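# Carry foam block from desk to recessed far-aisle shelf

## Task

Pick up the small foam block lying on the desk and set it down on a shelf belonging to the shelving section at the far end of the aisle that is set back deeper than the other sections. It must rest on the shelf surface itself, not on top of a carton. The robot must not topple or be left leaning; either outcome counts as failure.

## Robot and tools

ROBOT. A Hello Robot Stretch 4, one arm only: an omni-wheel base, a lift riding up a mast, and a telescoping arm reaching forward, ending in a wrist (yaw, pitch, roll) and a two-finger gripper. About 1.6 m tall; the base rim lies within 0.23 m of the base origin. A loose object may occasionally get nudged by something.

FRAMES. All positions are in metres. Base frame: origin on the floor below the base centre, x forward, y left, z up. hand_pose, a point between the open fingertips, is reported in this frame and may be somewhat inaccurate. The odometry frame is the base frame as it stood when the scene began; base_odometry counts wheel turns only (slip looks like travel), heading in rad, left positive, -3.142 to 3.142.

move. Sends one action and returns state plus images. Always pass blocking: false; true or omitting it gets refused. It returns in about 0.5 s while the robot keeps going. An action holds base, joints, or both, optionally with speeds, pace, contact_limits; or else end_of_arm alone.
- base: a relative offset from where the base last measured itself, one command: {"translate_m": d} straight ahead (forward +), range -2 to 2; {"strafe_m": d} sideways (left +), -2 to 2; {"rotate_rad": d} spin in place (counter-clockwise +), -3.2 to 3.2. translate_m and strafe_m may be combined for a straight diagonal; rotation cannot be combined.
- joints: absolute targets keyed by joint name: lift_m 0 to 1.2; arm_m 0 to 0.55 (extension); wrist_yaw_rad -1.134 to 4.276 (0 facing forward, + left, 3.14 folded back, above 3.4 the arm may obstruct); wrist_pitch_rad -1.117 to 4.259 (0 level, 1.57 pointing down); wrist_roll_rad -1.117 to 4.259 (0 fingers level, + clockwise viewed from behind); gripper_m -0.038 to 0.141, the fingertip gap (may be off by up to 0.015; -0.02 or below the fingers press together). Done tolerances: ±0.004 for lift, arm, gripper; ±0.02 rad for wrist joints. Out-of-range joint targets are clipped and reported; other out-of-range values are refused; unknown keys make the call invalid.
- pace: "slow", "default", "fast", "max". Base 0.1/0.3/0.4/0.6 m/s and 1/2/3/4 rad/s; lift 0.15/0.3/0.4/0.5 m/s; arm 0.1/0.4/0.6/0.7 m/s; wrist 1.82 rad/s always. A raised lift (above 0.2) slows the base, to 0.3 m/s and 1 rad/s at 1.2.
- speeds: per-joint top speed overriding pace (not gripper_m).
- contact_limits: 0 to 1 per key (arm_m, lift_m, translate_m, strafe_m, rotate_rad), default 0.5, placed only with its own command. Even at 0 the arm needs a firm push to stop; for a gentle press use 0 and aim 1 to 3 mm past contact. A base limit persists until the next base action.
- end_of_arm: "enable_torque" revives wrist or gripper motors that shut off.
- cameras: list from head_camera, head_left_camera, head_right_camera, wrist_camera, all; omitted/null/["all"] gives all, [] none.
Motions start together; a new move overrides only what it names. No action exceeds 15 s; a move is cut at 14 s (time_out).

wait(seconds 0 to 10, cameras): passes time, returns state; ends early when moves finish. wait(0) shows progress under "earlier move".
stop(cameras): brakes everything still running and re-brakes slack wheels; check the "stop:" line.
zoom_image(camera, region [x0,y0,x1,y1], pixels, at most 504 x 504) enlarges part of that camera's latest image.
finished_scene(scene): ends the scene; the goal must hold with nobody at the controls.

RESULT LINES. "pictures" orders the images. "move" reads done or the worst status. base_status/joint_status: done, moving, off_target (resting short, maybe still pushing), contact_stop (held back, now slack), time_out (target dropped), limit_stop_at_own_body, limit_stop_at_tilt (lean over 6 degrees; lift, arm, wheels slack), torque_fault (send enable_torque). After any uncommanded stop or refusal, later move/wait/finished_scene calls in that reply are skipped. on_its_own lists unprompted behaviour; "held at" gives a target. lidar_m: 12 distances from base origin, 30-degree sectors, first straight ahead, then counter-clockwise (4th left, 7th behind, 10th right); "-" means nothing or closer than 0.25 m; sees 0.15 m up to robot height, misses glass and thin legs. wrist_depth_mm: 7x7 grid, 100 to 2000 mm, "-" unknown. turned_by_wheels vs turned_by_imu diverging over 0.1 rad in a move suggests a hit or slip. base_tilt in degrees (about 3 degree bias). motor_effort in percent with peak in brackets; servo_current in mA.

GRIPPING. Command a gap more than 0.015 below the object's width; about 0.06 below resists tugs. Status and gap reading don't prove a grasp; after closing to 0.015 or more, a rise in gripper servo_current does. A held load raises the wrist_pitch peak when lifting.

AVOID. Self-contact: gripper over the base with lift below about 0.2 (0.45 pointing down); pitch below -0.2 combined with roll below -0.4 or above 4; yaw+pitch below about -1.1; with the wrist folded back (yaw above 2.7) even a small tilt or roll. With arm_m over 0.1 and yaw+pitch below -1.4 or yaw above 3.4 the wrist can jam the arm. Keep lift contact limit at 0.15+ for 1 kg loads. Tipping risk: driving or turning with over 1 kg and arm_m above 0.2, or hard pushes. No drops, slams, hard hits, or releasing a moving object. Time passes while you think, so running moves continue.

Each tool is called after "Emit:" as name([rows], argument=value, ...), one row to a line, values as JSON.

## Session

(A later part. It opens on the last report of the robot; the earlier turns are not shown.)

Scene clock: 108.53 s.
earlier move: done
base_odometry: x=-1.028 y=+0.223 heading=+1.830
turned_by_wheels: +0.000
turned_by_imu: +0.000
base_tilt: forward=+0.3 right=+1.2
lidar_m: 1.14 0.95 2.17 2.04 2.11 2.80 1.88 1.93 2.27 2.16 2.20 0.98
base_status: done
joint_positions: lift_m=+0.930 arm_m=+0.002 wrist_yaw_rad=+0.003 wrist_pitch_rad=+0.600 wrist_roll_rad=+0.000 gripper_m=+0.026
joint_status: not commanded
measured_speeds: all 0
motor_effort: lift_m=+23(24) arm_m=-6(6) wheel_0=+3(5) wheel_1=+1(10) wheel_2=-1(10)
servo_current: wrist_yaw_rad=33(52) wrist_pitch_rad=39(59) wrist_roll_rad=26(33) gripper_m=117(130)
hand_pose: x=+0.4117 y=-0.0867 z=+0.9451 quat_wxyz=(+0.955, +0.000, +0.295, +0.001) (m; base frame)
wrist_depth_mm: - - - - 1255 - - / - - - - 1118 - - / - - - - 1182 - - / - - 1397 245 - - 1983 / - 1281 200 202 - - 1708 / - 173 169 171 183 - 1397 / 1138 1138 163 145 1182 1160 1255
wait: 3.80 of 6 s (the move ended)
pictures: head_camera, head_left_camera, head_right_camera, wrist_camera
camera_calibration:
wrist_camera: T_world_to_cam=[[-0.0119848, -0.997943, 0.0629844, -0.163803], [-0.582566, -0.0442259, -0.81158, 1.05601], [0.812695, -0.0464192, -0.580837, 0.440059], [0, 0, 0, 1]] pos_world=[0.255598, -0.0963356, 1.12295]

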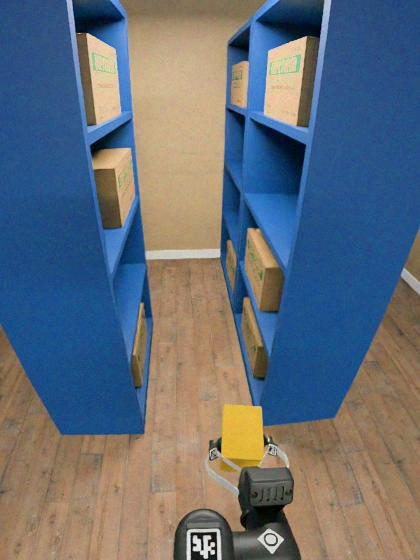

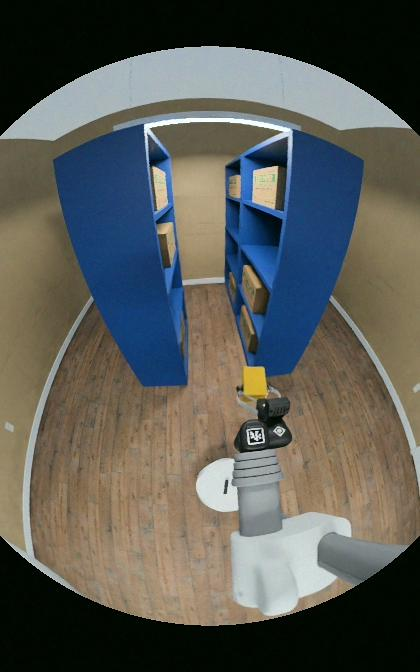

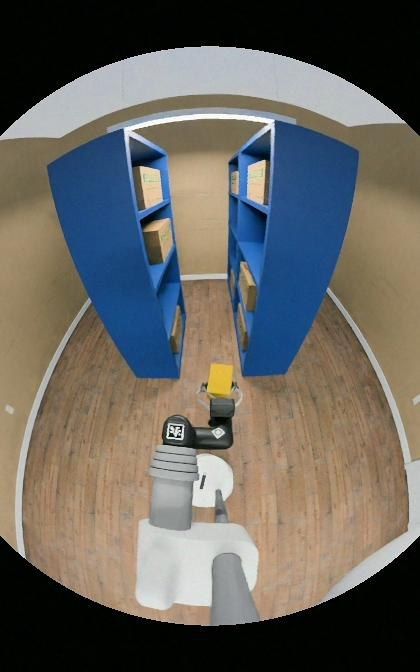

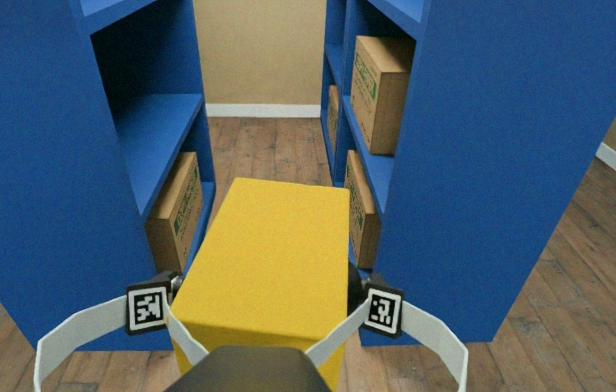

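Emit:
move(blocking=false, base={"rotate_rad": 1.63}, joints={"wrist_yaw_rad": 2.1, "wrist_pitch_rad": 0.2}, cameras=[])

Emit:
wait(seconds=4)

Scene clock: 156.00 s.
move: moving
base_odometry: x=-1.028 y=+0.223 heading=+2.066
turned_by_wheels: +0.236
turned_by_imu: +0.232
base_tilt: forward=+0.3 right=+1.3
lidar_m: 0.95 1.01 2.05 2.04 2.31 1.87 1.86 2.11 2.18 2.15 1.12 0.97
base_status: rotate_rad moving
joint_positions: lift_m=+0.930 arm_m=+0.002 wrist_yaw_rad=+0.598 wrist_pitch_rad=+0.210 wrist_roll_rad=+0.000 gripper_m=+0.026
joint_status: wrist_yaw_rad moving; wrist_pitch_rad moving
measured_speeds: translate_m=-0.002 strafe_m=-0.001 rotate_rad=+0.899 lift_m=+0.000 arm_m=+0.000 wrist_yaw_rad=+1.792 wrist_pitch_rad=-0.211 wrist_roll_rad=+0.000
motor_effort: lift_m=+24(24) arm_m=-6(6) wheel_0=-6(8) wheel_1=-5(8) wheel_2=-7(7)
servo_current: wrist_yaw_rad=98(111) wrist_pitch_rad=52(137) wrist_roll_rad=26(33) gripper_m=111(124)
hand_pose: x=+0.4556 y=+0.0867 z=+1.0477 quat_wxyz=(+0.950, -0.031, +0.100, +0.293) (m; base frame)
wrist_depth_mm: - - - - - - - / - - - - - - - / - - - - - - - / - - - 238 - - - / - - 204 202 - - - / - 175 169 172 182 - - / 1576 1708 163 145 - 1182 1863
pictures: none
No camera images: "cameras" was empty.

Scene clock: 157.70 s.
earlier move: done
base_odometry: x=-1.028 y=+0.223 heading=-2.824
turned_by_wheels: +1.393
turned_by_imu: +1.375
base_tilt: forward=+0.4 right=+1.4
lidar_m: 2.04 2.13 2.80 0.30 1.93 2.26 2.15 2.23 0.99 1.00 0.95 2.13
base_status: done
joint_positions: lift_m=+0.930 arm_m=+0.002 wrist_yaw_rad=+2.097 wrist_pitch_rad=+0.207 wrist_roll_rad=+0.000 gripper_m=+0.026
joint_status: all done
measured_speeds: all 0
motor_effort: lift_m=+23(24) arm_m=-6(6) wheel_0=-1(9) wheel_1=-2(8) wheel_2=+0(8)
servo_current: wrist_yaw_rad=46(137) wrist_pitch_rad=39(137) wrist_roll_rad=26(39) gripper_m=111(124)
hand_pose: x=+0.1073 y=+0.2880 z=+1.0486 quat_wxyz=(+0.496, -0.089, +0.052, +0.862) (m; base frame)
wrist_depth_mm: - - - - - - - / - - - - - - - / - - - - - - - / - - - 245 - - - / - - 205 202 - - - / - 175 168 171 184 - - / 1618 1661 163 145 1756 1618 1863
wait: 1.70 of 4 s (the move ended)
pictures: head_camera, head_left_camera, head_right_camera, wrist_camera
camera_calibration:
wrist_camera: T_world_to_cam=[[0.882217, 0.467919, 0.0523832, -0.307057], [0.150829, -0.175462, -0.972864, 1.10756], [-0.44603, 0.866178, -0.225372, 0.264349], [0, 0, 0, 1]] pos_world=[0.221746, 0.109041, 1.15317]

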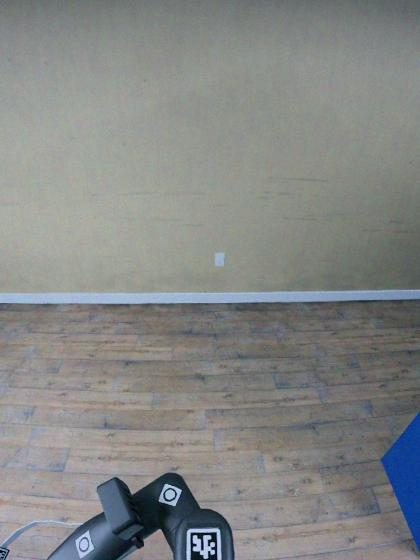

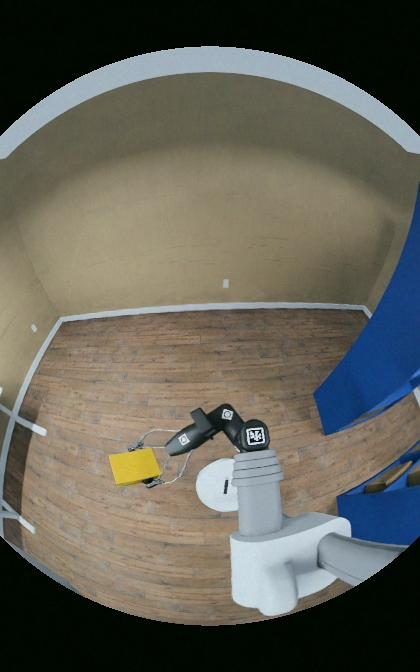

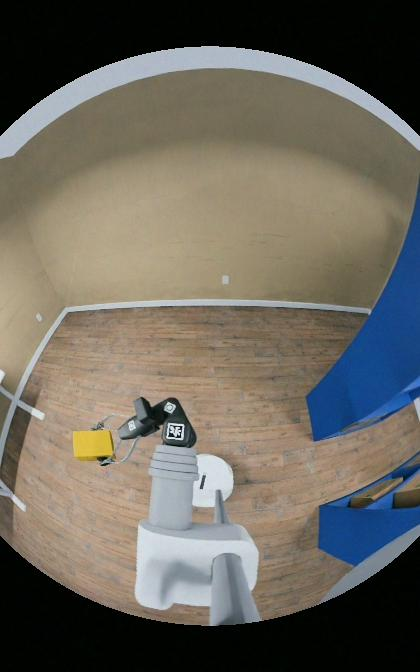

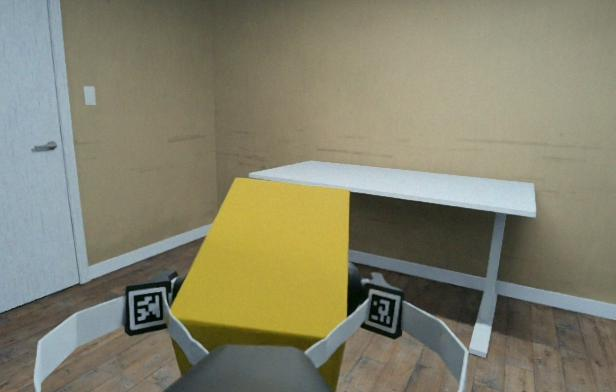

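Emit:
move(blocking=false, base={"translate_m": -0.077, "strafe_m": -0.6}, contact_limits={"strafe_m": 0.3, "translate_m": 0.3}, cameras=[])

Emit:
wait(seconds=5)

"contact_limits": strafe_m and translate_m are given together and make one move, which takes one limit: state it under one of them only
Scene clock: 183.27 s.
base_odometry: x=-1.028 y=+0.223 heading=-2.824
turned_by_wheels: +0.000
turned_by_imu: -0.001
base_tilt: forward=+0.5 right=+1.5
lidar_m: 2.04 2.14 2.79 0.31 1.93 2.24 2.16 2.24 1.00 1.00 0.94 2.15
base_status: done
joint_positions: lift_m=+0.930 arm_m=+0.002 wrist_yaw_rad=+2.097 wrist_pitch_rad=+0.207 wrist_roll_rad=+0.000 gripper_m=+0.026
joint_status: all done
measured_speeds: all 0
motor_effort: lift_m=+23(24) arm_m=-6(6) wheel_0=-1(9) wheel_1=-2(8) wheel_2=+0(8)
servo_current: wrist_yaw_rad=46(137) wrist_pitch_rad=46(137) wrist_roll_rad=26(39) gripper_m=111(124)
hand_pose: x=+0.1073 y=+0.2880 z=+1.0486 quat_wxyz=(+0.496, -0.089, +0.052, +0.862) (m; base frame)
wrist_depth_mm: - - - - - - - / - - - - - - - / - - - - - - - / - - - 244 - - - / - - 205 202 - - - / - 175 169 171 184 - - / 1618 1756 163 145 1756 1618 1863
pictures: none

not run: a call was refused earlier in this reply.

Emit:
move(blocking=false, base={"translate_m": -0.077, "strafe_m": -1.0}, contact_limits={"strafe_m": 0.3}, cameras=[])

Emit:
wait(seconds=6)

Scene clock: 187.80 s.
move: moving
base_odometry: x=-1.037 y=+0.258 heading=-2.823
turned_by_wheels: +0.000
turned_by_imu: +0.000
base_tilt: forward=+0.3 right=+1.4
lidar_m: 2.03 2.12 2.82 0.30 1.99 2.24 2.15 2.25 0.93 0.96 0.88 2.12
base_status: translate_m moving; strafe_m moving
joint_positions: lift_m=+0.930 arm_m=+0.002 wrist_yaw_rad=+2.097 wrist_pitch_rad=+0.207 wrist_roll_rad=+0.000 gripper_m=+0.026
joint_status: not commanded
measured_speeds: translate_m=-0.010 strafe_m=-0.136 rotate_rad=+0.006 lift_m=+0.000 arm_m=+0.000 wrist_yaw_rad=+0.000 wrist_pitch_rad=+0.000 wrist_roll_rad=+0.000
motor_effort: lift_m=+23(24) arm_m=-6(6) wheel_0=+8(9) wheel_1=-8(9) wheel_2=+4(4)
servo_current: wrist_yaw_rad=39(46) wrist_pitch_rad=52(59) wrist_roll_rad=26(33) gripper_m=117(124)
contact_limits: strafe_m 0.3
hand_pose: x=+0.1073 y=+0.2880 z=+1.0486 quat_wxyz=(+0.496, -0.089, +0.052, +0.862) (m; base frame)
wrist_depth_mm: - - - - - - - / - - - - - - - / - - - - - - - / - - - 246 - - - / - - 204 202 - - - / - 175 169 171 184 - - / 1618 1708 163 145 1808 1576 1808
pictures: none
No camera images: "cameras" was empty.

Scene clock: 192.00 s.
earlier move: done
base_odometry: x=-1.268 y=+1.197 heading=-2.824
turned_by_wheels: +0.000
turned_by_imu: -0.004
base_tilt: forward=+0.4 right=+1.3
lidar_m: 0.29 2.21 3.03 0.30 2.96 2.19 0.25 0.29 0.36 0.99 0.42 0.31
base_status: done
joint_positions: lift_m=+0.930 arm_m=+0.002 wrist_yaw_rad=+2.097 wrist_pitch_rad=+0.207 wrist_roll_rad=+0.000 gripper_m=+0.026
joint_status: not commanded
measured_speeds: all 0
motor_effort: lift_m=+23(24) arm_m=-6(6) wheel_0=+1(10) wheel_1=+1(11) wheel_2=+3(5)
servo_current: wrist_yaw_rad=26(46) wrist_pitch_rad=52(65) wrist_roll_rad=26(33) gripper_m=111(124)
contact_limits: strafe_m 0.3
hand_pose: x=+0.1073 y=+0.2880 z=+1.0486 quat_wxyz=(+0.496, -0.089, +0.052, +0.862) (m; base frame)
wrist_depth_mm: - - - - - - - / - - - - - - - / - - - - - - - / - - - 245 - - - / - - 205 202 - - - / - 175 168 171 183 - - / 1618 1708 163 145 1756 1618 1863
wait: 4.20 of 6 s (the move ended)
pictures: head_camera, head_left_camera, head_right_camera, wrist_camera
camera_calibration:
wrist_camera: T_world_to_cam=[[0.882217, 0.467919, 0.0523832, -0.307057], [0.150829, -0.175462, -0.972864, 1.10756], [-0.44603, 0.866178, -0.225372, 0.264349], [0, 0, 0, 1]] pos_world=[0.221746, 0.109041, 1.15317]

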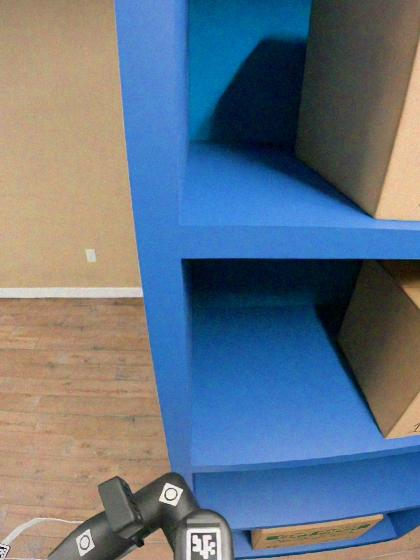

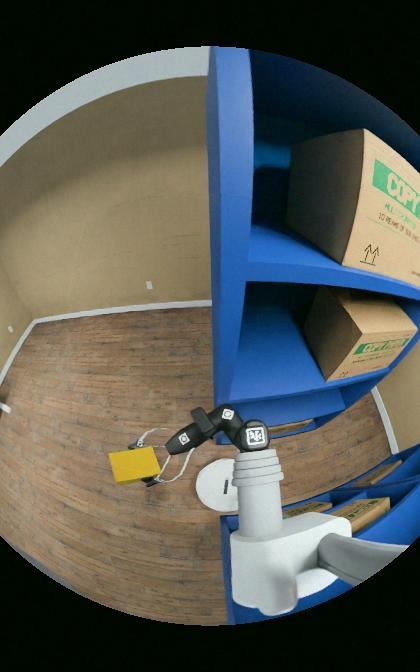

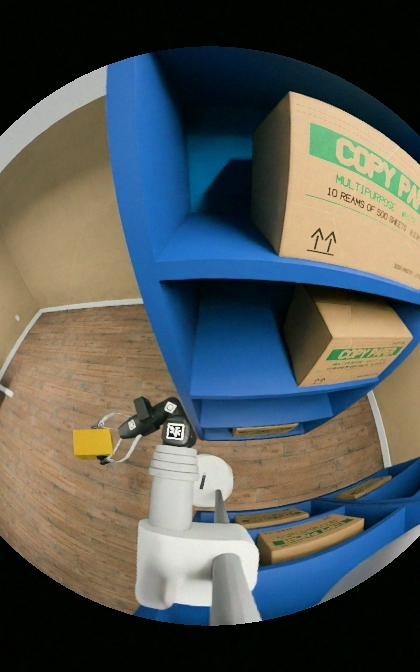

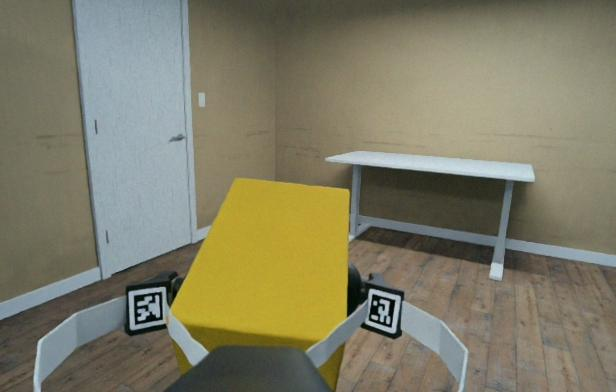

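Emit:
move(blocking=false, base={"strafe_m": -0.95}, contact_limits={"strafe_m": 0.3}, cameras=[])

Emit:
wait(seconds=6)

Scene clock: 197.33 s.
move: moving
base_odometry: x=-1.280 y=+1.233 heading=-2.823
turned_by_wheels: +0.000
turned_by_imu: -0.001
base_tilt: forward=+0.3 right=+1.3
lidar_m: 0.29 0.32 3.02 0.29 2.97 0.28 0.25 0.31 0.36 1.02 0.44 0.31
base_status: strafe_m moving
joint_positions: lift_m=+0.930 arm_m=+0.002 wrist_yaw_rad=+2.097 wrist_pitch_rad=+0.207 wrist_roll_rad=+0.000 gripper_m=+0.026
joint_status: not commanded
measured_speeds: translate_m=+0.000 strafe_m=-0.143 rotate_rad=+0.002 lift_m=+0.000 arm_m=+0.000 wrist_yaw_rad=+0.000 wrist_pitch_rad=+0.000 wrist_roll_rad=+0.000
motor_effort: lift_m=+23(23) arm_m=-6(6) wheel_0=+8(9) wheel_1=-8(9) wheel_2=+0(2)
servo_current: wrist_yaw_rad=46(46) wrist_pitch_rad=39(59) wrist_roll_rad=20(33) gripper_m=111(117)
contact_limits: strafe_m 0.3
hand_pose: x=+0.1073 y=+0.2880 z=+1.0486 quat_wxyz=(+0.496, -0.089, +0.052, +0.862) (m; base frame)
wrist_depth_mm: - - - - - - - / - - - - - - - / - - - - - - - / - - - 245 - - - / - - 205 202 - - - / - 175 168 171 183 - - / 1618 1756 163 145 1756 1618 1863
pictures: none
No camera images: "cameras" was empty.

Scene clock: 201.33 s.
earlier move: done
base_odometry: x=-1.565 y=+2.099 heading=-2.823
turned_by_wheels: +0.000
turned_by_imu: -0.003
base_tilt: forward=+0.3 right=+1.4
lidar_m: 0.32 0.35 0.47 0.30 0.37 0.26 0.25 0.29 0.33 0.83 0.85 0.82
base_status: done
joint_positions: lift_m=+0.930 arm_m=+0.002 wrist_yaw_rad=+2.097 wrist_pitch_rad=+0.207 wrist_roll_rad=+0.000 gripper_m=+0.026
joint_status: not commanded
measured_speeds: all 0
motor_effort: lift_m=+23(23) arm_m=-6(6) wheel_0=+2(10) wheel_1=+0(10) wheel_2=+0(2)
servo_current: wrist_yaw_rad=39(52) wrist_pitch_rad=33(65) wrist_roll_rad=26(33) gripper_m=117(130)
contact_limits: strafe_m 0.3
hand_pose: x=+0.1073 y=+0.2880 z=+1.0487 quat_wxyz=(+0.496, -0.089, +0.052, +0.862) (m; base frame)
wrist_depth_mm: - - - - - - - / - - - - - - - / - - - - - - - / - - 233 244 - - - / - 842 199 202 - - - / 647 175 169 172 184 - - / 504 634 163 145 1756 1618 -
wait: 4.00 of 6 s (the move ended)
pictures: head_camera, head_left_camera, head_right_camera, wrist_camera
camera_calibration:
wrist_camera: T_world_to_cam=[[0.882217, 0.467919, 0.0523832, -0.307057], [0.150829, -0.175462, -0.972864, 1.10756], [-0.44603, 0.866178, -0.225372, 0.264349], [0, 0, 0, 1]] pos_world=[0.221746, 0.109041, 1.15317]

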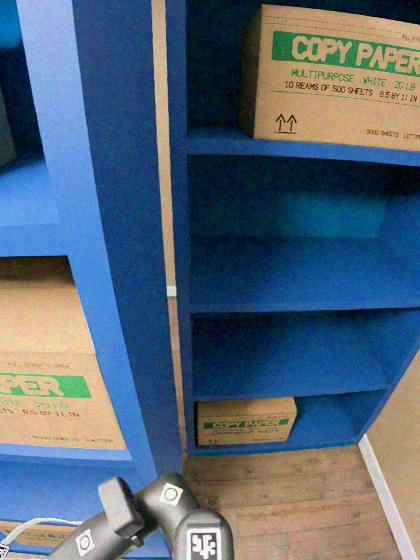

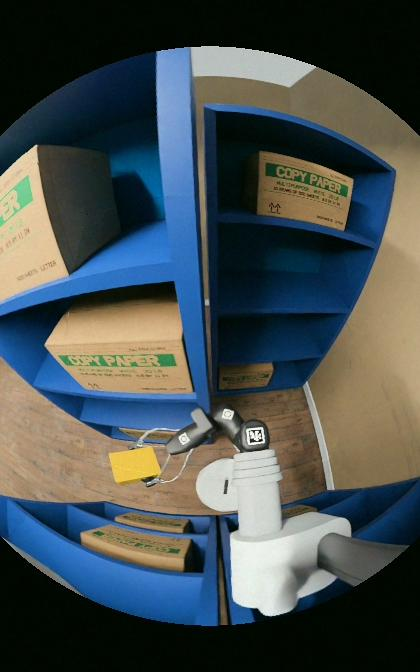

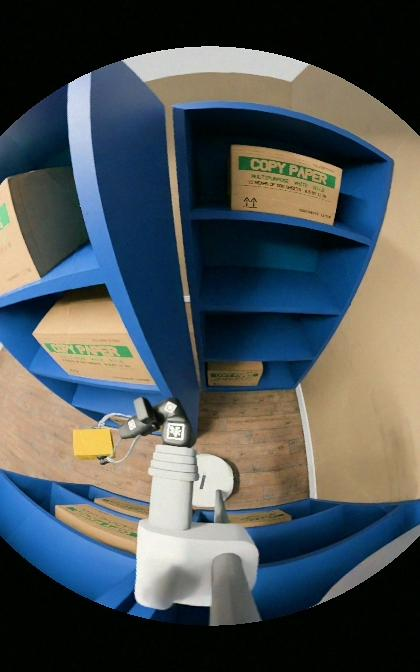

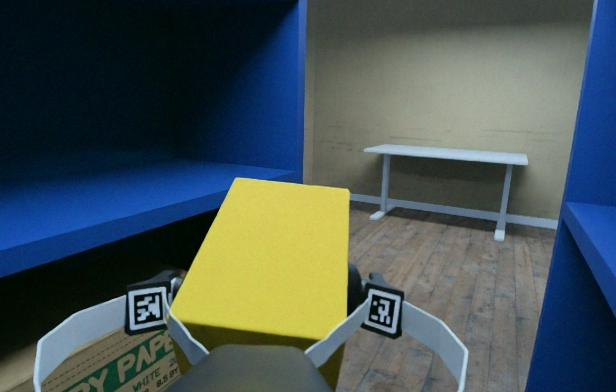

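Emit:
move(blocking=false, base={"strafe_m": -0.45}, contact_limits={"strafe_m": 0.3}, cameras=[])

Emit:
wait(seconds=4, cameras=[])

Emit:
move(blocking=false, joints={"wrist_yaw_rad": 0, "wrist_pitch_rad": 0.6, "lift_m": 1.085}, cameras=[])

Emit:
wait(seconds=3)

Scene clock: 216.90 s.
move: moving
base_odometry: x=-1.577 y=+2.135 heading=-2.823
turned_by_wheels: +0.000
turned_by_imu: -0.001
base_tilt: forward=+0.4 right=+1.4
lidar_m: 0.46 0.32 0.46 0.30 0.37 0.25 0.25 0.27 0.34 0.78 0.85 0.81
base_status: strafe_m moving
joint_positions: lift_m=+0.930 arm_m=+0.002 wrist_yaw_rad=+2.097 wrist_pitch_rad=+0.207 wrist_roll_rad=+0.000 gripper_m=+0.026
joint_status: not commanded
measured_speeds: translate_m=+0.000 strafe_m=-0.143 rotate_rad=+0.003 lift_m=+0.000 arm_m=+0.000 wrist_yaw_rad=+0.000 wrist_pitch_rad=+0.000 wrist_roll_rad=+0.000
motor_effort: lift_m=+23(23) arm_m=-6(6) wheel_0=+8(10) wheel_1=-7(8) wheel_2=+0(1)
servo_current: wrist_yaw_rad=39(46) wrist_pitch_rad=46(59) wrist_roll_rad=26(33) gripper_m=111(124)
contact_limits: strafe_m 0.3
hand_pose: x=+0.1073 y=+0.2880 z=+1.0487 quat_wxyz=(+0.496, -0.089, +0.052, +0.862) (m; base frame)
wrist_depth_mm: - - - - - - - / - - - - - - - / - - 1205 - - - - / - - 232 245 - - - / - 831 200 202 - - - / 640 175 168 171 183 - - / 504 634 163 145 1756 1618 -
pictures: none
No camera images: "cameras" was empty.

Scene clock: 219.23 s.
earlier move: done
base_odometry: x=-1.706 y=+2.527 heading=-2.823
turned_by_wheels: +0.000
turned_by_imu: -0.001
base_tilt: forward=+0.3 right=+1.3
lidar_m: 0.77 0.73 0.60 0.31 0.33 0.25 0.25 0.28 0.34 0.38 0.40 0.58
base_status: done
joint_positions: lift_m=+0.930 arm_m=+0.002 wrist_yaw_rad=+2.097 wrist_pitch_rad=+0.207 wrist_roll_rad=+0.000 gripper_m=+0.026
joint_status: not commanded
measured_speeds: all 0
motor_effort: lift_m=+23(23) arm_m=-6(6) wheel_0=+2(10) wheel_1=+0(10) wheel_2=+0(1)
servo_current: wrist_yaw_rad=33(46) wrist_pitch_rad=46(65) wrist_roll_rad=26(39) gripper_m=111(124)
contact_limits: strafe_m 0.3
hand_pose: x=+0.1073 y=+0.2880 z=+1.0487 quat_wxyz=(+0.496, -0.089, +0.052, +0.862) (m; base frame)
wrist_depth_mm: - 521 - - - - - / - - 1537 - - - - / - - - - - - - / - 597 253 238 - - 1138 / 473 539 198 202 - - 1182 / - 173 169 172 183 - - / - - 163 145 1756 1618 -
wait: 2.33 of 4 s (the move ended)
pictures: none
No camera images: "cameras" was empty.

Scene clock: 219.73 s.
move: moving
base_odometry: x=-1.706 y=+2.527 heading=-2.823
turned_by_wheels: +0.000
turned_by_imu: +0.000
base_tilt: forward=+0.2 right=+1.5
lidar_m: 0.76 0.76 0.60 1.06 0.37 0.26 0.25 0.26 0.33 0.36 0.41 0.56
base_status: not commanded
joint_positions: lift_m=+0.969 arm_m=+0.002 wrist_yaw_rad=+1.499 wrist_pitch_rad=+0.596 wrist_roll_rad=+0.000 gripper_m=+0.026
joint_status: lift_m moving; wrist_yaw_rad moving; wrist_pitch_rad moving
measured_speeds: translate_m=+0.000 strafe_m=+0.000 rotate_rad=+0.000 lift_m=+0.148 arm_m=+0.000 wrist_yaw_rad=-1.814 wrist_pitch_rad=+0.209 wrist_roll_rad=+0.000
motor_effort: lift_m=+28(28) arm_m=-6(6) wheel_0=+2(2) wheel_1=+1(1) wheel_2=+0(0)
servo_current: wrist_yaw_rad=78(124) wrist_pitch_rad=20(72) wrist_roll_rad=26(33) gripper_m=104(124)
contact_limits: strafe_m 0.3
hand_pose: x=+0.2776 y=+0.2318 z=+0.9851 quat_wxyz=(+0.700, -0.200, +0.215, +0.651) (m; base frame)
wrist_depth_mm: - - - - 427 430 439 / 976 - - - 466 473 473 / 878 - - - 504 500 - / 820 1281 1921 238 - - - / 831 1229 204 203 - - - / 991 175 169 171 183 - - / 139 1229 163 145 - - 683
pictures: none
No camera images: "cameras" was empty.

Scene clock: 221.03 s.
earlier move: done
base_odometry: x=-1.706 y=+2.527 heading=-2.823
turned_by_wheels: +0.000
turned_by_imu: +0.000
base_tilt: forward=+0.4 right=+1.4
lidar_m: 0.77 0.78 0.61 1.05 0.37 0.27 0.25 0.25 0.36 0.38 0.40 0.56
base_status: not commanded
joint_positions: lift_m=+1.085 arm_m=+0.002 wrist_yaw_rad=+0.003 wrist_pitch_rad=+0.600 wrist_roll_rad=+0.000 gripper_m=+0.026
joint_status: all done
measured_speeds: all 0
motor_effort: lift_m=+24(28) arm_m=-6(6) wheel_0=+2(2) wheel_1=+1(1) wheel_2=+0(0)
servo_current: wrist_yaw_rad=39(124) wrist_pitch_rad=39(72) wrist_roll_rad=33(33) gripper_m=111(124)
contact_limits: strafe_m 0.3
hand_pose: x=+0.4117 y=-0.0866 z=+1.1000 quat_wxyz=(+0.955, -0.001, +0.295, +0.002) (m; base frame)
wrist_depth_mm: - - - - - 525 442 / - - - - - 574 442 / - - - - - 640 421 / - - 232 237 - 699 442 / - - 193 202 854 - 439 / - 162 169 171 184 - 436 / - 1060 163 145 - - 436
wait: 1.30 of 3 s (the move ended)
pictures: head_camera, head_left_camera, head_right_camera, wrist_camera
camera_calibration:
wrist_camera: T_world_to_cam=[[-0.011625, -0.997947, 0.062974, -0.173638], [-0.582554, -0.0444272, -0.811577, 1.18175], [0.812709, -0.0461204, -0.580842, 0.529981], [0, 0, 0, 1]] pos_world=[0.255698, -0.0963362, 1.27785]

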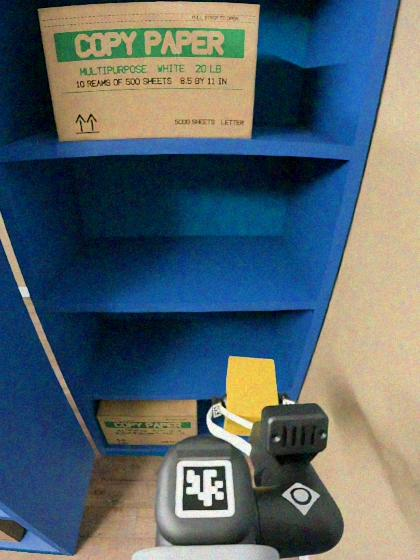

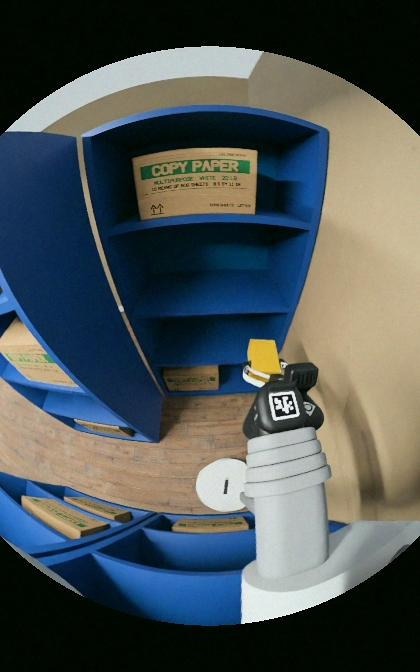

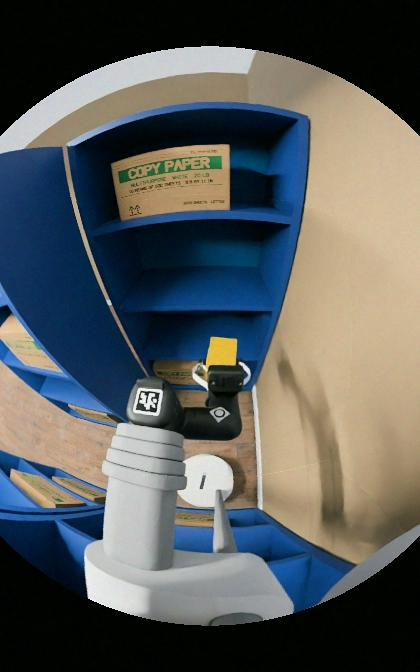

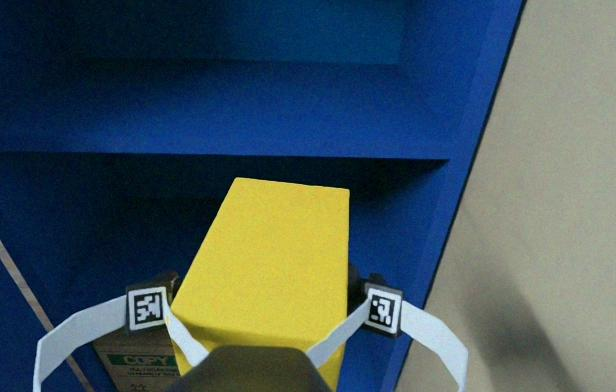

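Emit:
move(blocking=false, base={"translate_m": 0.15, "strafe_m": 0.1}, joints={"arm_m": 0.42}, contact_limits={"arm_m": 0.15}, cameras=[])

Emit:
wait(seconds=4)

Scene clock: 231.80 s.
move: moving
base_odometry: x=-1.728 y=+2.498 heading=-2.824
turned_by_wheels: +0.000
turned_by_imu: -0.001
base_tilt: forward=+0.5 right=+1.2
lidar_m: 0.74 0.73 0.58 1.19 0.42 0.30 0.27 0.30 0.37 0.39 0.43 0.59
base_status: translate_m moving; strafe_m moving
joint_positions: lift_m=+1.085 arm_m=+0.054 wrist_yaw_rad=+0.003 wrist_pitch_rad=+0.600 wrist_roll_rad=+0.000 gripper_m=+0.026
joint_status: arm_m moving
measured_speeds: translate_m=+0.115 strafe_m=+0.078 rotate_rad=-0.002 lift_m=+0.000 arm_m=+0.199 wrist_yaw_rad=+0.000 wrist_pitch_rad=+0.000 wrist_roll_rad=+0.000
motor_effort: lift_m=+24(24) arm_m=+8(10) wheel_0=-5(5) wheel_1=+9(10) wheel_2=-9(9)
servo_current: wrist_yaw_rad=33(39) wrist_pitch_rad=33(52) wrist_roll_rad=20(33) gripper_m=111(117)
contact_limits: arm_m 0.15
hand_pose: x=+0.4637 y=-0.0867 z=+1.1000 quat_wxyz=(+0.955, +0.000, +0.295, +0.001) (m; base frame)
wrist_depth_mm: - - - - - 484 455 / - - - - - 508 462 / - - - - - 574 439 / - - 232 237 - 615 439 / - - 193 202 1042 699 436 / - 162 168 171 183 - 433 / 148 976 163 145 - - 433
pictures: none
No camera images: "cameras" was empty.

Scene clock: 233.63 s.
earlier move: done
base_odometry: x=-1.817 y=+2.385 heading=-2.823
turned_by_wheels: +0.000
turned_by_imu: +0.000
base_tilt: forward=+0.2 right=+1.4
lidar_m: 0.61 0.59 0.46 0.74 0.59 0.43 0.38 0.43 0.51 0.47 0.51 0.64
base_status: done
joint_positions: lift_m=+1.085 arm_m=+0.420 wrist_yaw_rad=+0.003 wrist_pitch_rad=+0.600 wrist_roll_rad=+0.000 gripper_m=+0.026
joint_status: all done
measured_speeds: all 0
motor_effort: lift_m=+24(24) arm_m=+6(10) wheel_0=-2(6) wheel_1=+1(10) wheel_2=+1(10)
servo_current: wrist_yaw_rad=39(46) wrist_pitch_rad=39(59) wrist_roll_rad=33(33) gripper_m=124(124)
contact_limits: arm_m 0.15
hand_pose: x=+0.8290 y=-0.0867 z=+1.1000 quat_wxyz=(+0.955, +0.000, +0.295, +0.001) (m; base frame)
wrist_depth_mm: 410 410 410 413 410 410 415 / 449 445 449 449 449 449 445 / 488 492 492 492 492 492 488 / 445 449 253 244 521 525 488 / 384 389 199 202 407 410 413 / 330 175 168 171 185 349 349 / 278 289 163 145 298 286 310
wait: 1.83 of 4 s (the move ended)
pictures: head_camera, head_left_camera, head_right_camera, wrist_camera
camera_calibration:
wrist_camera: T_world_to_cam=[[-0.0121239, -0.997942, 0.0629608, -0.168432], [-0.582569, -0.0441256, -0.811582, 1.4249], [0.81269, -0.0465186, -0.580836, 0.190803], [0, 0, 0, 1]] pos_world=[0.672998, -0.0963353, 1.27785]

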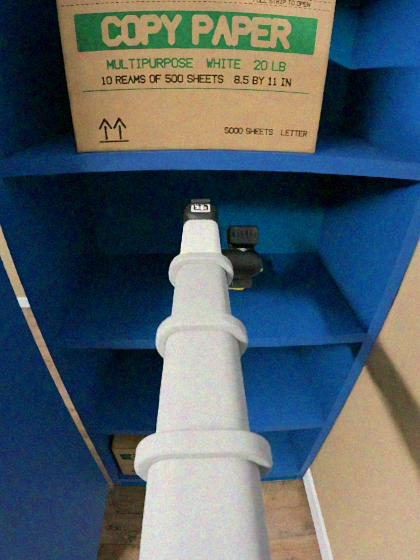

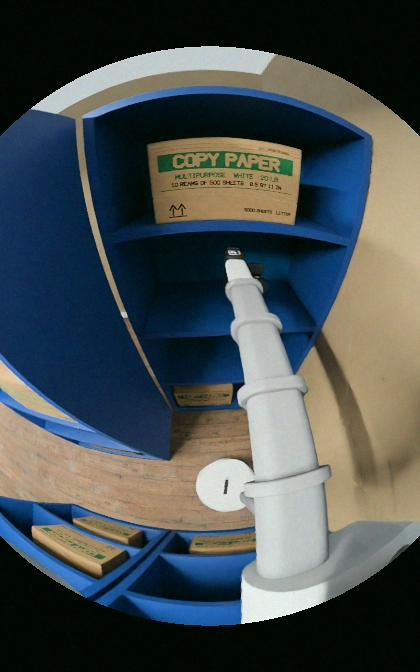

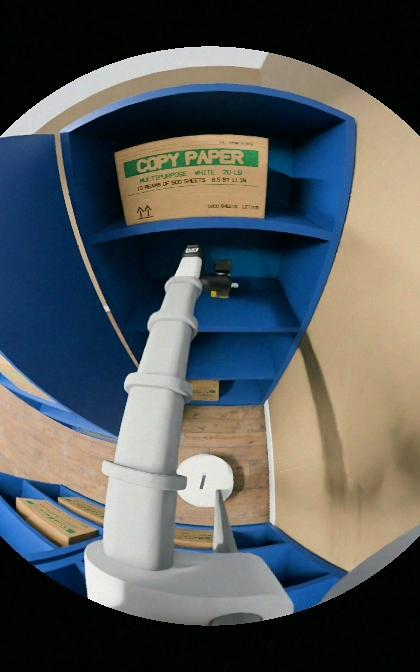

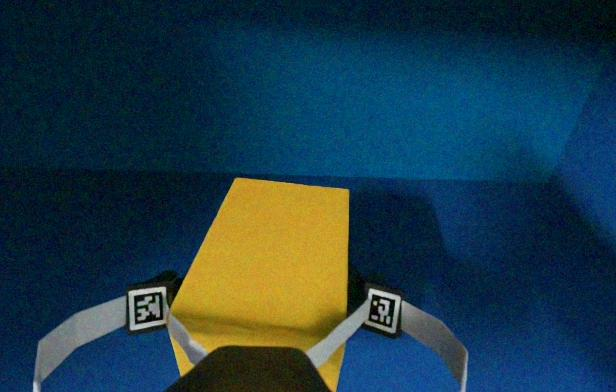

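Emit:
move(blocking=false, joints={"lift_m": 1.022}, pace="slow", contact_limits={"lift_m": 0.2}, cameras=[])

Emit:
wait(seconds=2, cameras=["wrist_camera"])

Emit:
move(blocking=false, joints={"lift_m": 1.014}, pace="slow", contact_limits={"lift_m": 0.2}, cameras=[])

Emit:
wait(seconds=1, cameras=["wrist_camera"])

Scene clock: 245.63 s.
move: moving
base_odometry: x=-1.817 y=+2.385 heading=-2.823
turned_by_wheels: +0.000
turned_by_imu: -0.001
base_tilt: forward=+0.5 right=+1.3
lidar_m: 0.61 0.60 0.46 0.75 0.58 0.40 0.38 0.40 0.50 0.48 0.49 0.66
base_status: not commanded
joint_positions: lift_m=+1.059 arm_m=+0.420 wrist_yaw_rad=+0.003 wrist_pitch_rad=+0.600 wrist_roll_rad=+0.000 gripper_m=+0.026
joint_status: lift_m moving
measured_speeds: translate_m=+0.000 strafe_m=+0.000 rotate_rad=+0.000 lift_m=-0.099 arm_m=+0.000 wrist_yaw_rad=+0.000 wrist_pitch_rad=+0.000 wrist_roll_rad=+0.000
motor_effort: lift_m=+12(23) arm_m=+6(6) wheel_0=-2(2) wheel_1=+1(1) wheel_2=+1(1)
servo_current: wrist_yaw_rad=39(39) wrist_pitch_rad=46(46) wrist_roll_rad=33(33) gripper_m=111(124)
contact_limits: arm_m 0.15; lift_m 0.2
hand_pose: x=+0.8290 y=-0.0867 z=+1.0747 quat_wxyz=(+0.955, +0.000, +0.295, +0.001) (m; base frame)
wrist_depth_mm: 407 410 410 410 413 407 415 / 445 449 445 449 449 449 449 / 492 480 496 496 496 492 484 / 427 421 407 237 439 445 452 / 357 362 200 202 375 382 382 / 303 175 169 171 185 320 332 / 258 268 163 145 276 264 286
pictures: none
No camera images: "cameras" was empty.

Scene clock: 246.53 s.
earlier move: done
base_odometry: x=-1.817 y=+2.385 heading=-2.823
turned_by_wheels: +0.000
turned_by_imu: +0.000
base_tilt: forward=+0.4 right=+1.4
lidar_m: 0.62 0.60 0.46 0.76 0.60 0.41 0.38 0.41 0.51 0.48 0.51 0.66
base_status: not commanded
joint_positions: lift_m=+1.022 arm_m=+0.420 wrist_yaw_rad=+0.003 wrist_pitch_rad=+0.600 wrist_roll_rad=+0.000 gripper_m=+0.026
joint_status: all done
measured_speeds: all 0
motor_effort: lift_m=+14(23) arm_m=+6(7) wheel_0=-2(2) wheel_1=+1(1) wheel_2=+1(1)
servo_current: wrist_yaw_rad=46(46) wrist_pitch_rad=52(52) wrist_roll_rad=26(33) gripper_m=111(124)
contact_limits: arm_m 0.15; lift_m 0.2
hand_pose: x=+0.8290 y=-0.0867 z=+1.0379 quat_wxyz=(+0.955, +0.000, +0.295, +0.001) (m; base frame)
wrist_depth_mm: 410 410 410 410 410 410 415 / 445 445 449 449 449 445 445 / 455 462 452 473 473 473 473 / 362 366 355 246 384 389 397 / 298 304 199 202 317 320 324 / 255 175 169 171 186 271 273 / 216 225 164 145 232 227 241
wait: 0.90 of 2 s (the move ended)
pictures: wrist_camera
camera_calibration:
wrist_camera: T_world_to_cam=[[-0.0121239, -0.997942, 0.0629608, -0.164523], [-0.582569, -0.0441256, -0.811582, 1.3745], [0.81269, -0.0465186, -0.580836, 0.154733], [0, 0, 0, 1]] pos_world=[0.672998, -0.0963353, 1.21575]

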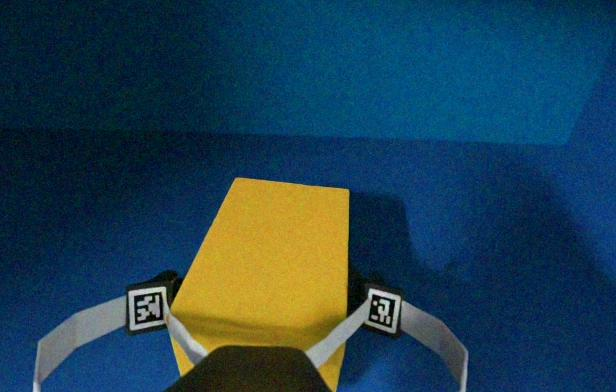

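Scene clock: 247.03 s.
move: moving
base_odometry: x=-1.817 y=+2.385 heading=-2.823
turned_by_wheels: +0.000
turned_by_imu: +0.000
base_tilt: forward=+0.3 right=+1.4
lidar_m: 0.62 0.61 0.47 0.75 0.58 0.42 0.38 0.44 0.52 0.46 0.50 0.66
base_status: not commanded
joint_positions: lift_m=+1.014 arm_m=+0.420 wrist_yaw_rad=+0.003 wrist_pitch_rad=+0.600 wrist_roll_rad=+0.000 gripper_m=+0.026
joint_status: lift_m moving
measured_speeds: all 0
motor_effort: lift_m=+14(15) arm_m=+6(6) wheel_0=-2(2) wheel_1=+1(1) wheel_2=+1(1)
servo_current: wrist_yaw_rad=33(46) wrist_pitch_rad=33(59) wrist_roll_rad=33(33) gripper_m=104(124)
contact_limits: arm_m 0.15; lift_m 0.2
hand_pose: x=+0.8290 y=-0.0867 z=+1.0299 quat_wxyz=(+0.955, +0.000, +0.295, +0.001) (m; base frame)
wrist_depth_mm: 407 410 407 410 410 410 415 / 442 445 449 449 449 449 445 / 436 442 452 459 477 462 466 / 347 353 343 246 370 377 382 / 289 293 200 202 303 307 312 / 246 175 169 171 186 260 262 / 209 217 163 145 224 219 232
pictures: none
No camera images: "cameras" was empty.

Scene clock: 247.23 s.
earlier move: done
base_odometry: x=-1.817 y=+2.385 heading=-2.823
turned_by_wheels: +0.000
turned_by_imu: +0.000
base_tilt: forward=+0.4 right=+1.4
lidar_m: 0.62 0.60 0.45 0.73 0.58 0.43 0.39 0.43 0.51 0.47 0.51 0.65
base_status: not commanded
joint_positions: lift_m=+1.014 arm_m=+0.420 wrist_yaw_rad=+0.003 wrist_pitch_rad=+0.600 wrist_roll_rad=+0.000 gripper_m=+0.026
joint_status: all done
measured_speeds: all 0
motor_effort: lift_m=+14(15) arm_m=+6(6) wheel_0=-2(2) wheel_1=+1(1) wheel_2=+1(1)
servo_current: wrist_yaw_rad=33(52) wrist_pitch_rad=52(59) wrist_roll_rad=33(33) gripper_m=117(124)
contact_limits: arm_m 0.15; lift_m 0.2
hand_pose: x=+0.8290 y=-0.0867 z=+1.0299 quat_wxyz=(+0.955, +0.000, +0.295, +0.001) (m; base frame)
wrist_depth_mm: 407 407 407 410 410 410 415 / 445 445 449 449 449 449 449 / 439 442 452 459 473 459 462 / 347 355 342 245 370 375 382 / 289 293 200 202 304 307 310 / 246 175 168 171 186 260 262 / 210 218 163 145 224 219 232
wait: 0.20 of 1 s (the move ended)
pictures: wrist_camera
camera_calibration:
wrist_camera: T_world_to_cam=[[-0.0121239, -0.997942, 0.0629608, -0.164019], [-0.582569, -0.0441256, -0.811582, 1.36801], [0.81269, -0.0465186, -0.580836, 0.150087], [0, 0, 0, 1]] pos_world=[0.672998, -0.0963353, 1.20775]

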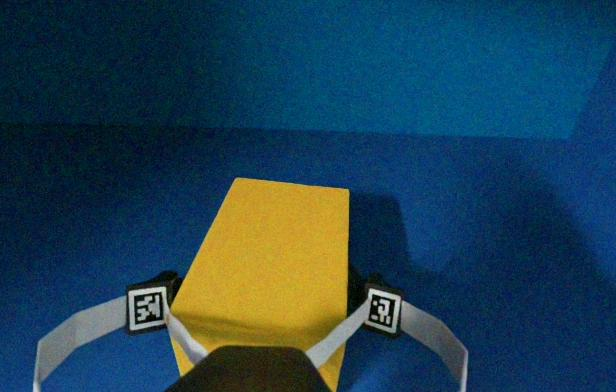

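Emit:
move(blocking=false, joints={"lift_m": 1.008}, pace="slow", contact_limits={"lift_m": 0.2}, cameras=[])

Emit:
wait(seconds=0.8, cameras=[])

Emit:
move(blocking=false, joints={"lift_m": 1.003}, pace="slow", contact_limits={"lift_m": 0.2}, cameras=[])

Emit:
wait(seconds=0.8, cameras=["wrist_camera"])

Scene clock: 255.07 s.
move: moving
base_odometry: x=-1.817 y=+2.385 heading=-2.823
turned_by_wheels: +0.000
turned_by_imu: -0.001
base_tilt: forward=+0.4 right=+1.4
lidar_m: 0.62 0.60 0.44 0.73 0.58 0.42 0.38 0.43 0.50 0.47 0.51 0.62
base_status: not commanded
joint_positions: lift_m=+1.008 arm_m=+0.420 wrist_yaw_rad=+0.003 wrist_pitch_rad=+0.600 wrist_roll_rad=+0.000 gripper_m=+0.026
joint_status: lift_m moving
measured_speeds: all 0
motor_effort: lift_m=+15(15) arm_m=+6(6) wheel_0=-2(2) wheel_1=+1(1) wheel_2=+1(1)
servo_current: wrist_yaw_rad=39(39) wrist_pitch_rad=39(46) wrist_roll_rad=26(33) gripper_m=117(124)
contact_limits: arm_m 0.15; lift_m 0.2
hand_pose: x=+0.8290 y=-0.0867 z=+1.0239 quat_wxyz=(+0.955, +0.000, +0.295, +0.001) (m; base frame)
wrist_depth_mm: 407 410 410 410 410 410 415 / 442 449 445 452 445 449 445 / 427 430 439 445 455 459 462 / 340 343 334 247 362 366 370 / 282 285 200 203 297 300 303 / 239 175 169 171 186 253 254 / 202 212 163 145 218 214 226
pictures: none
No camera images: "cameras" was empty.

Scene clock: 255.20 s.
earlier move: done
base_odometry: x=-1.817 y=+2.385 heading=-2.823
turned_by_wheels: +0.000
turned_by_imu: +0.000
base_tilt: forward=+0.3 right=+1.5
lidar_m: 0.63 0.62 0.45 0.73 0.61 0.41 0.38 0.41 0.52 0.48 0.52 0.66
base_status: not commanded
joint_positions: lift_m=+1.008 arm_m=+0.420 wrist_yaw_rad=+0.003 wrist_pitch_rad=+0.600 wrist_roll_rad=+0.000 gripper_m=+0.026
joint_status: all done
measured_speeds: all 0
motor_effort: lift_m=+14(15) arm_m=+6(6) wheel_0=-2(2) wheel_1=+1(1) wheel_2=+1(1)
servo_current: wrist_yaw_rad=39(39) wrist_pitch_rad=33(46) wrist_roll_rad=26(33) gripper_m=117(124)
contact_limits: arm_m 0.15; lift_m 0.2
hand_pose: x=+0.8290 y=-0.0867 z=+1.0239 quat_wxyz=(+0.955, +0.000, +0.295, +0.001) (m; base frame)
wrist_depth_mm: 407 407 410 410 410 410 415 / 445 445 449 445 445 445 449 / 427 433 439 442 459 462 462 / 342 342 334 246 359 366 370 / 281 283 199 202 296 300 301 / 240 175 168 171 186 254 255 / 202 211 163 145 218 213 226
wait: 0.13 of 0.8 s (the move ended)
pictures: none
No camera images: "cameras" was empty.

Scene clock: 255.70 s.
move: moving
base_odometry: x=-1.817 y=+2.385 heading=-2.823
turned_by_wheels: +0.000
turned_by_imu: +0.000
base_tilt: forward=+0.4 right=+1.3
lidar_m: 0.62 0.60 0.46 0.74 0.57 0.42 0.38 0.42 0.52 0.46 0.51 0.67
base_status: not commanded
joint_positions: lift_m=+1.004 arm_m=+0.420 wrist_yaw_rad=+0.003 wrist_pitch_rad=+0.600 wrist_roll_rad=+0.000 gripper_m=+0.026
joint_status: lift_m moving
measured_speeds: all 0
motor_effort: lift_m=+14(14) arm_m=+6(6) wheel_0=-2(2) wheel_1=+1(1) wheel_2=+1(1)
servo_current: wrist_yaw_rad=33(46) wrist_pitch_rad=39(52) wrist_roll_rad=26(39) gripper_m=111(124)
contact_limits: arm_m 0.15; lift_m 0.2
hand_pose: x=+0.8290 y=-0.0867 z=+1.0190 quat_wxyz=(+0.955, +0.000, +0.295, +0.001) (m; base frame)
wrist_depth_mm: 407 407 407 410 413 410 415 / 445 445 449 445 449 445 449 / 424 430 433 439 452 462 459 / 336 342 330 244 355 362 366 / 277 281 198 201 293 296 298 / 236 175 168 171 185 251 252 / 201 209 163 144 214 210 222
pictures: none
No camera images: "cameras" was empty.

Scene clock: 255.80 s.
earlier move: done
base_odometry: x=-1.817 y=+2.385 heading=-2.823
turned_by_wheels: +0.000
turned_by_imu: +0.000
base_tilt: forward=+0.4 right=+1.3
lidar_m: 0.62 0.59 0.44 0.78 0.58 0.42 0.38 0.41 0.51 0.47 0.49 0.64
base_status: not commanded
joint_positions: lift_m=+1.004 arm_m=+0.420 wrist_yaw_rad=+0.003 wrist_pitch_rad=+0.600 wrist_roll_rad=+0.000 gripper_m=+0.026
joint_status: all done
measured_speeds: all 0
motor_effort: lift_m=+13(14) arm_m=+6(6) wheel_0=-2(2) wheel_1=+1(1) wheel_2=+1(1)
servo_current: wrist_yaw_rad=33(46) wrist_pitch_rad=39(52) wrist_roll_rad=33(39) gripper_m=117(124)
contact_limits: arm_m 0.15; lift_m 0.2
hand_pose: x=+0.8290 y=-0.0867 z=+1.0190 quat_wxyz=(+0.955, +0.000, +0.295, +0.001) (m; base frame)
wrist_depth_mm: 407 410 410 410 410 410 415 / 445 445 449 445 445 445 445 / 424 430 436 439 449 462 462 / 334 340 330 244 357 359 366 / 277 282 199 201 291 294 297 / 235 175 168 171 185 250 252 / 200 208 164 145 214 211 223
wait: 0.10 of 0.8 s (the move ended)
pictures: wrist_camera
camera_calibration:
wrist_camera: T_world_to_cam=[[-0.0121239, -0.997942, 0.0629608, -0.163326], [-0.582569, -0.0441256, -0.811582, 1.35908], [0.81269, -0.0465186, -0.580836, 0.143697], [0, 0, 0, 1]] pos_world=[0.672998, -0.0963353, 1.19675]

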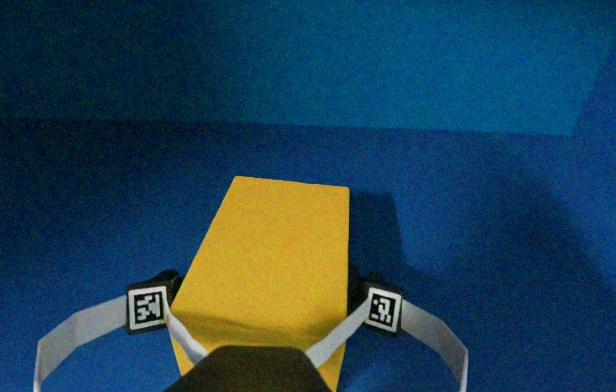

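Emit:
move(blocking=false, joints={"gripper_m": 0.125}, cameras=[])

Emit:
wait(seconds=1.8, cameras=["wrist_camera"])

Scene clock: 261.60 s.
move: moving
base_odometry: x=-1.817 y=+2.385 heading=-2.823
turned_by_wheels: +0.000
turned_by_imu: -0.001
base_tilt: forward=+0.4 right=+1.4
lidar_m: 0.60 0.61 0.44 0.73 0.60 0.41 0.39 0.42 0.53 0.46 0.51 0.65
base_status: not commanded
joint_positions: lift_m=+1.004 arm_m=+0.420 wrist_yaw_rad=+0.003 wrist_pitch_rad=+0.600 wrist_roll_rad=+0.000 gripper_m=+0.046
joint_status: gripper_m moving
measured_speeds: all 0
motor_effort: lift_m=+13(13) arm_m=+6(6) wheel_0=-2(2) wheel_1=+1(1) wheel_2=+1(1)
servo_current: wrist_yaw_rad=33(46) wrist_pitch_rad=39(52) wrist_roll_rad=26(33) gripper_m=72(98)
contact_limits: arm_m 0.15; lift_m 0.2
hand_pose: x=+0.8290 y=-0.0867 z=+1.0190 quat_wxyz=(+0.955, +0.000, +0.295, +0.001) (m; base frame)
wrist_depth_mm: 407 407 410 410 410 413 418 / 442 442 445 445 449 449 449 / 433 439 427 455 466 455 462 / 342 345 338 249 362 368 375 / 281 285 208 206 298 301 303 / 238 189 172 174 187 254 255 / 202 209 137 166 216 219 224
pictures: none
No camera images: "cameras" was empty.

Scene clock: 262.97 s.
earlier move: done
base_odometry: x=-1.817 y=+2.385 heading=-2.823
turned_by_wheels: +0.000
turned_by_imu: +0.000
base_tilt: forward=+0.3 right=+1.4
lidar_m: 0.60 0.61 0.45 0.74 0.60 0.44 0.39 0.41 0.51 0.48 0.50 0.66
base_status: not commanded
joint_positions: lift_m=+1.003 arm_m=+0.420 wrist_yaw_rad=+0.003 wrist_pitch_rad=+0.600 wrist_roll_rad=+0.000 gripper_m=+0.125
joint_status: all done
measured_speeds: all 0
motor_effort: lift_m=+14(15) arm_m=+6(6) wheel_0=-1(2) wheel_1=+1(1) wheel_2=+0(1)
servo_current: wrist_yaw_rad=39(46) wrist_pitch_rad=39(52) wrist_roll_rad=26(33) gripper_m=52(98)
contact_limits: arm_m 0.15; lift_m 0.2
hand_pose: x=+0.8290 y=-0.0867 z=+1.0187 quat_wxyz=(+0.955, +0.000, +0.296, +0.001) (m; base frame)
wrist_depth_mm: 407 407 410 413 410 410 415 / 442 445 445 449 449 449 449 / 415 421 430 439 442 455 462 / 332 338 325 241 349 357 362 / 273 279 197 200 289 291 296 / 234 198 185 180 201 248 248 / 208 206 212 133 213 214 221
wait: 1.37 of 1.8 s (the move ended)
pictures: wrist_camera
camera_calibration:
wrist_camera: T_world_to_cam=[[-0.0121906, -0.997938, 0.0630202, -0.163346], [-0.5828, -0.044122, -0.811417, 1.35896], [0.812525, -0.0466198, -0.58106, 0.14401], [0, 0, 0, 1]] pos_world=[0.672998, -0.0963352, 1.19666]

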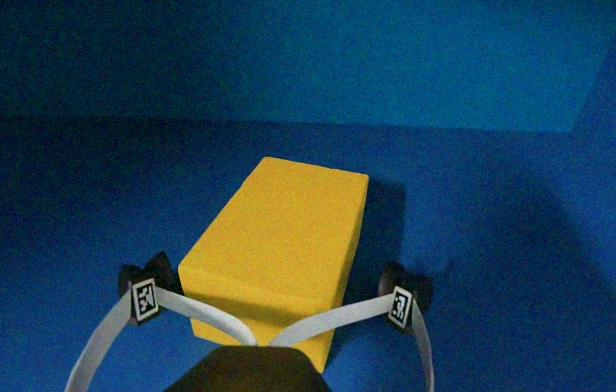

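Emit:
move(blocking=false, joints={"arm_m": 0.1}, cameras=[])

Emit:
wait(seconds=2, cameras=["wrist_camera"])

Scene clock: 267.97 s.
move: moving
base_odometry: x=-1.817 y=+2.385 heading=-2.823
turned_by_wheels: +0.000
turned_by_imu: -0.001
base_tilt: forward=+0.4 right=+1.5
lidar_m: 0.62 0.61 0.46 0.74 0.57 0.42 0.38 0.42 0.52 0.47 0.50 0.65
base_status: not commanded
joint_positions: lift_m=+1.003 arm_m=+0.368 wrist_yaw_rad=+0.003 wrist_pitch_rad=+0.600 wrist_roll_rad=+0.000 gripper_m=+0.125
joint_status: arm_m moving
measured_speeds: translate_m=+0.000 strafe_m=+0.000 rotate_rad=+0.000 lift_m=+0.000 arm_m=-0.198 wrist_yaw_rad=+0.000 wrist_pitch_rad=+0.000 wrist_roll_rad=+0.000
motor_effort: lift_m=+15(15) arm_m=-4(9) wheel_0=-1(2) wheel_1=+1(1) wheel_2=+0(0)
servo_current: wrist_yaw_rad=33(46) wrist_pitch_rad=39(46) wrist_roll_rad=26(33) gripper_m=46(52)
contact_limits: lift_m 0.2
hand_pose: x=+0.7769 y=-0.0867 z=+1.0187 quat_wxyz=(+0.955, +0.000, +0.296, +0.001) (m; base frame)
wrist_depth_mm: 449 449 452 452 452 452 459 / 492 492 492 492 496 496 480 / 418 421 430 291 424 433 462 / 332 334 262 242 349 353 362 / 273 279 240 222 289 291 296 / 234 198 241 238 200 247 249 / 208 206 213 133 213 214 220
pictures: none
No camera images: "cameras" was empty.

Scene clock: 269.53 s.
earlier move: done
base_odometry: x=-1.817 y=+2.385 heading=-2.823
turned_by_wheels: +0.000
turned_by_imu: +0.000
base_tilt: forward=+0.3 right=+1.4
lidar_m: 0.61 0.60 0.46 0.76 0.58 0.41 0.39 0.42 0.52 0.48 0.50 0.65
base_status: not commanded
joint_positions: lift_m=+1.003 arm_m=+0.100 wrist_yaw_rad=+0.003 wrist_pitch_rad=+0.600 wrist_roll_rad=+0.000 gripper_m=+0.125
joint_status: all done
measured_speeds: all 0
motor_effort: lift_m=+15(15) arm_m=-6(9) wheel_0=-2(2) wheel_1=+1(1) wheel_2=+0(0)
servo_current: wrist_yaw_rad=39(46) wrist_pitch_rad=52(52) wrist_roll_rad=26(33) gripper_m=52(59)
contact_limits: lift_m 0.2
hand_pose: x=+0.5094 y=-0.0867 z=+1.0187 quat_wxyz=(+0.955, +0.000, +0.296, +0.001) (m; base frame)
wrist_depth_mm: 699 707 707 715 715 723 477 / - - - 459 - - 477 / 421 424 430 436 424 433 455 / 364 373 377 379 384 384 397 / - - - - 904 - 473 / - 191 177 - 195 - 500 / 676 683 707 - 707 683 -
wait: 1.57 of 2 s (the move ended)
pictures: wrist_camera
camera_calibration:
wrist_camera: T_world_to_cam=[[-0.0121906, -0.997938, 0.0630202, -0.167242], [-0.5828, -0.044122, -0.811417, 1.1727], [0.812525, -0.0466198, -0.58106, 0.403692], [0, 0, 0, 1]] pos_world=[0.353398, -0.0963352, 1.19666]

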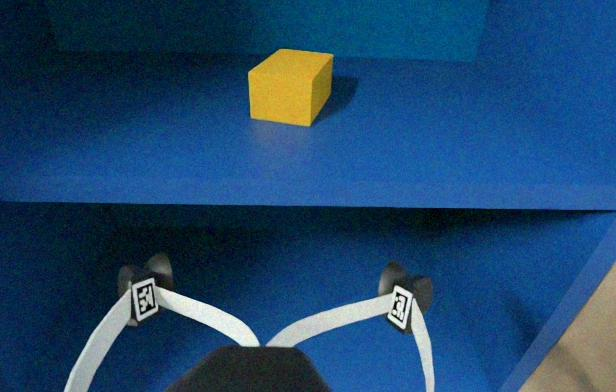

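Emit:
finished_scene(scene=1)

The scene is finished: the task was done.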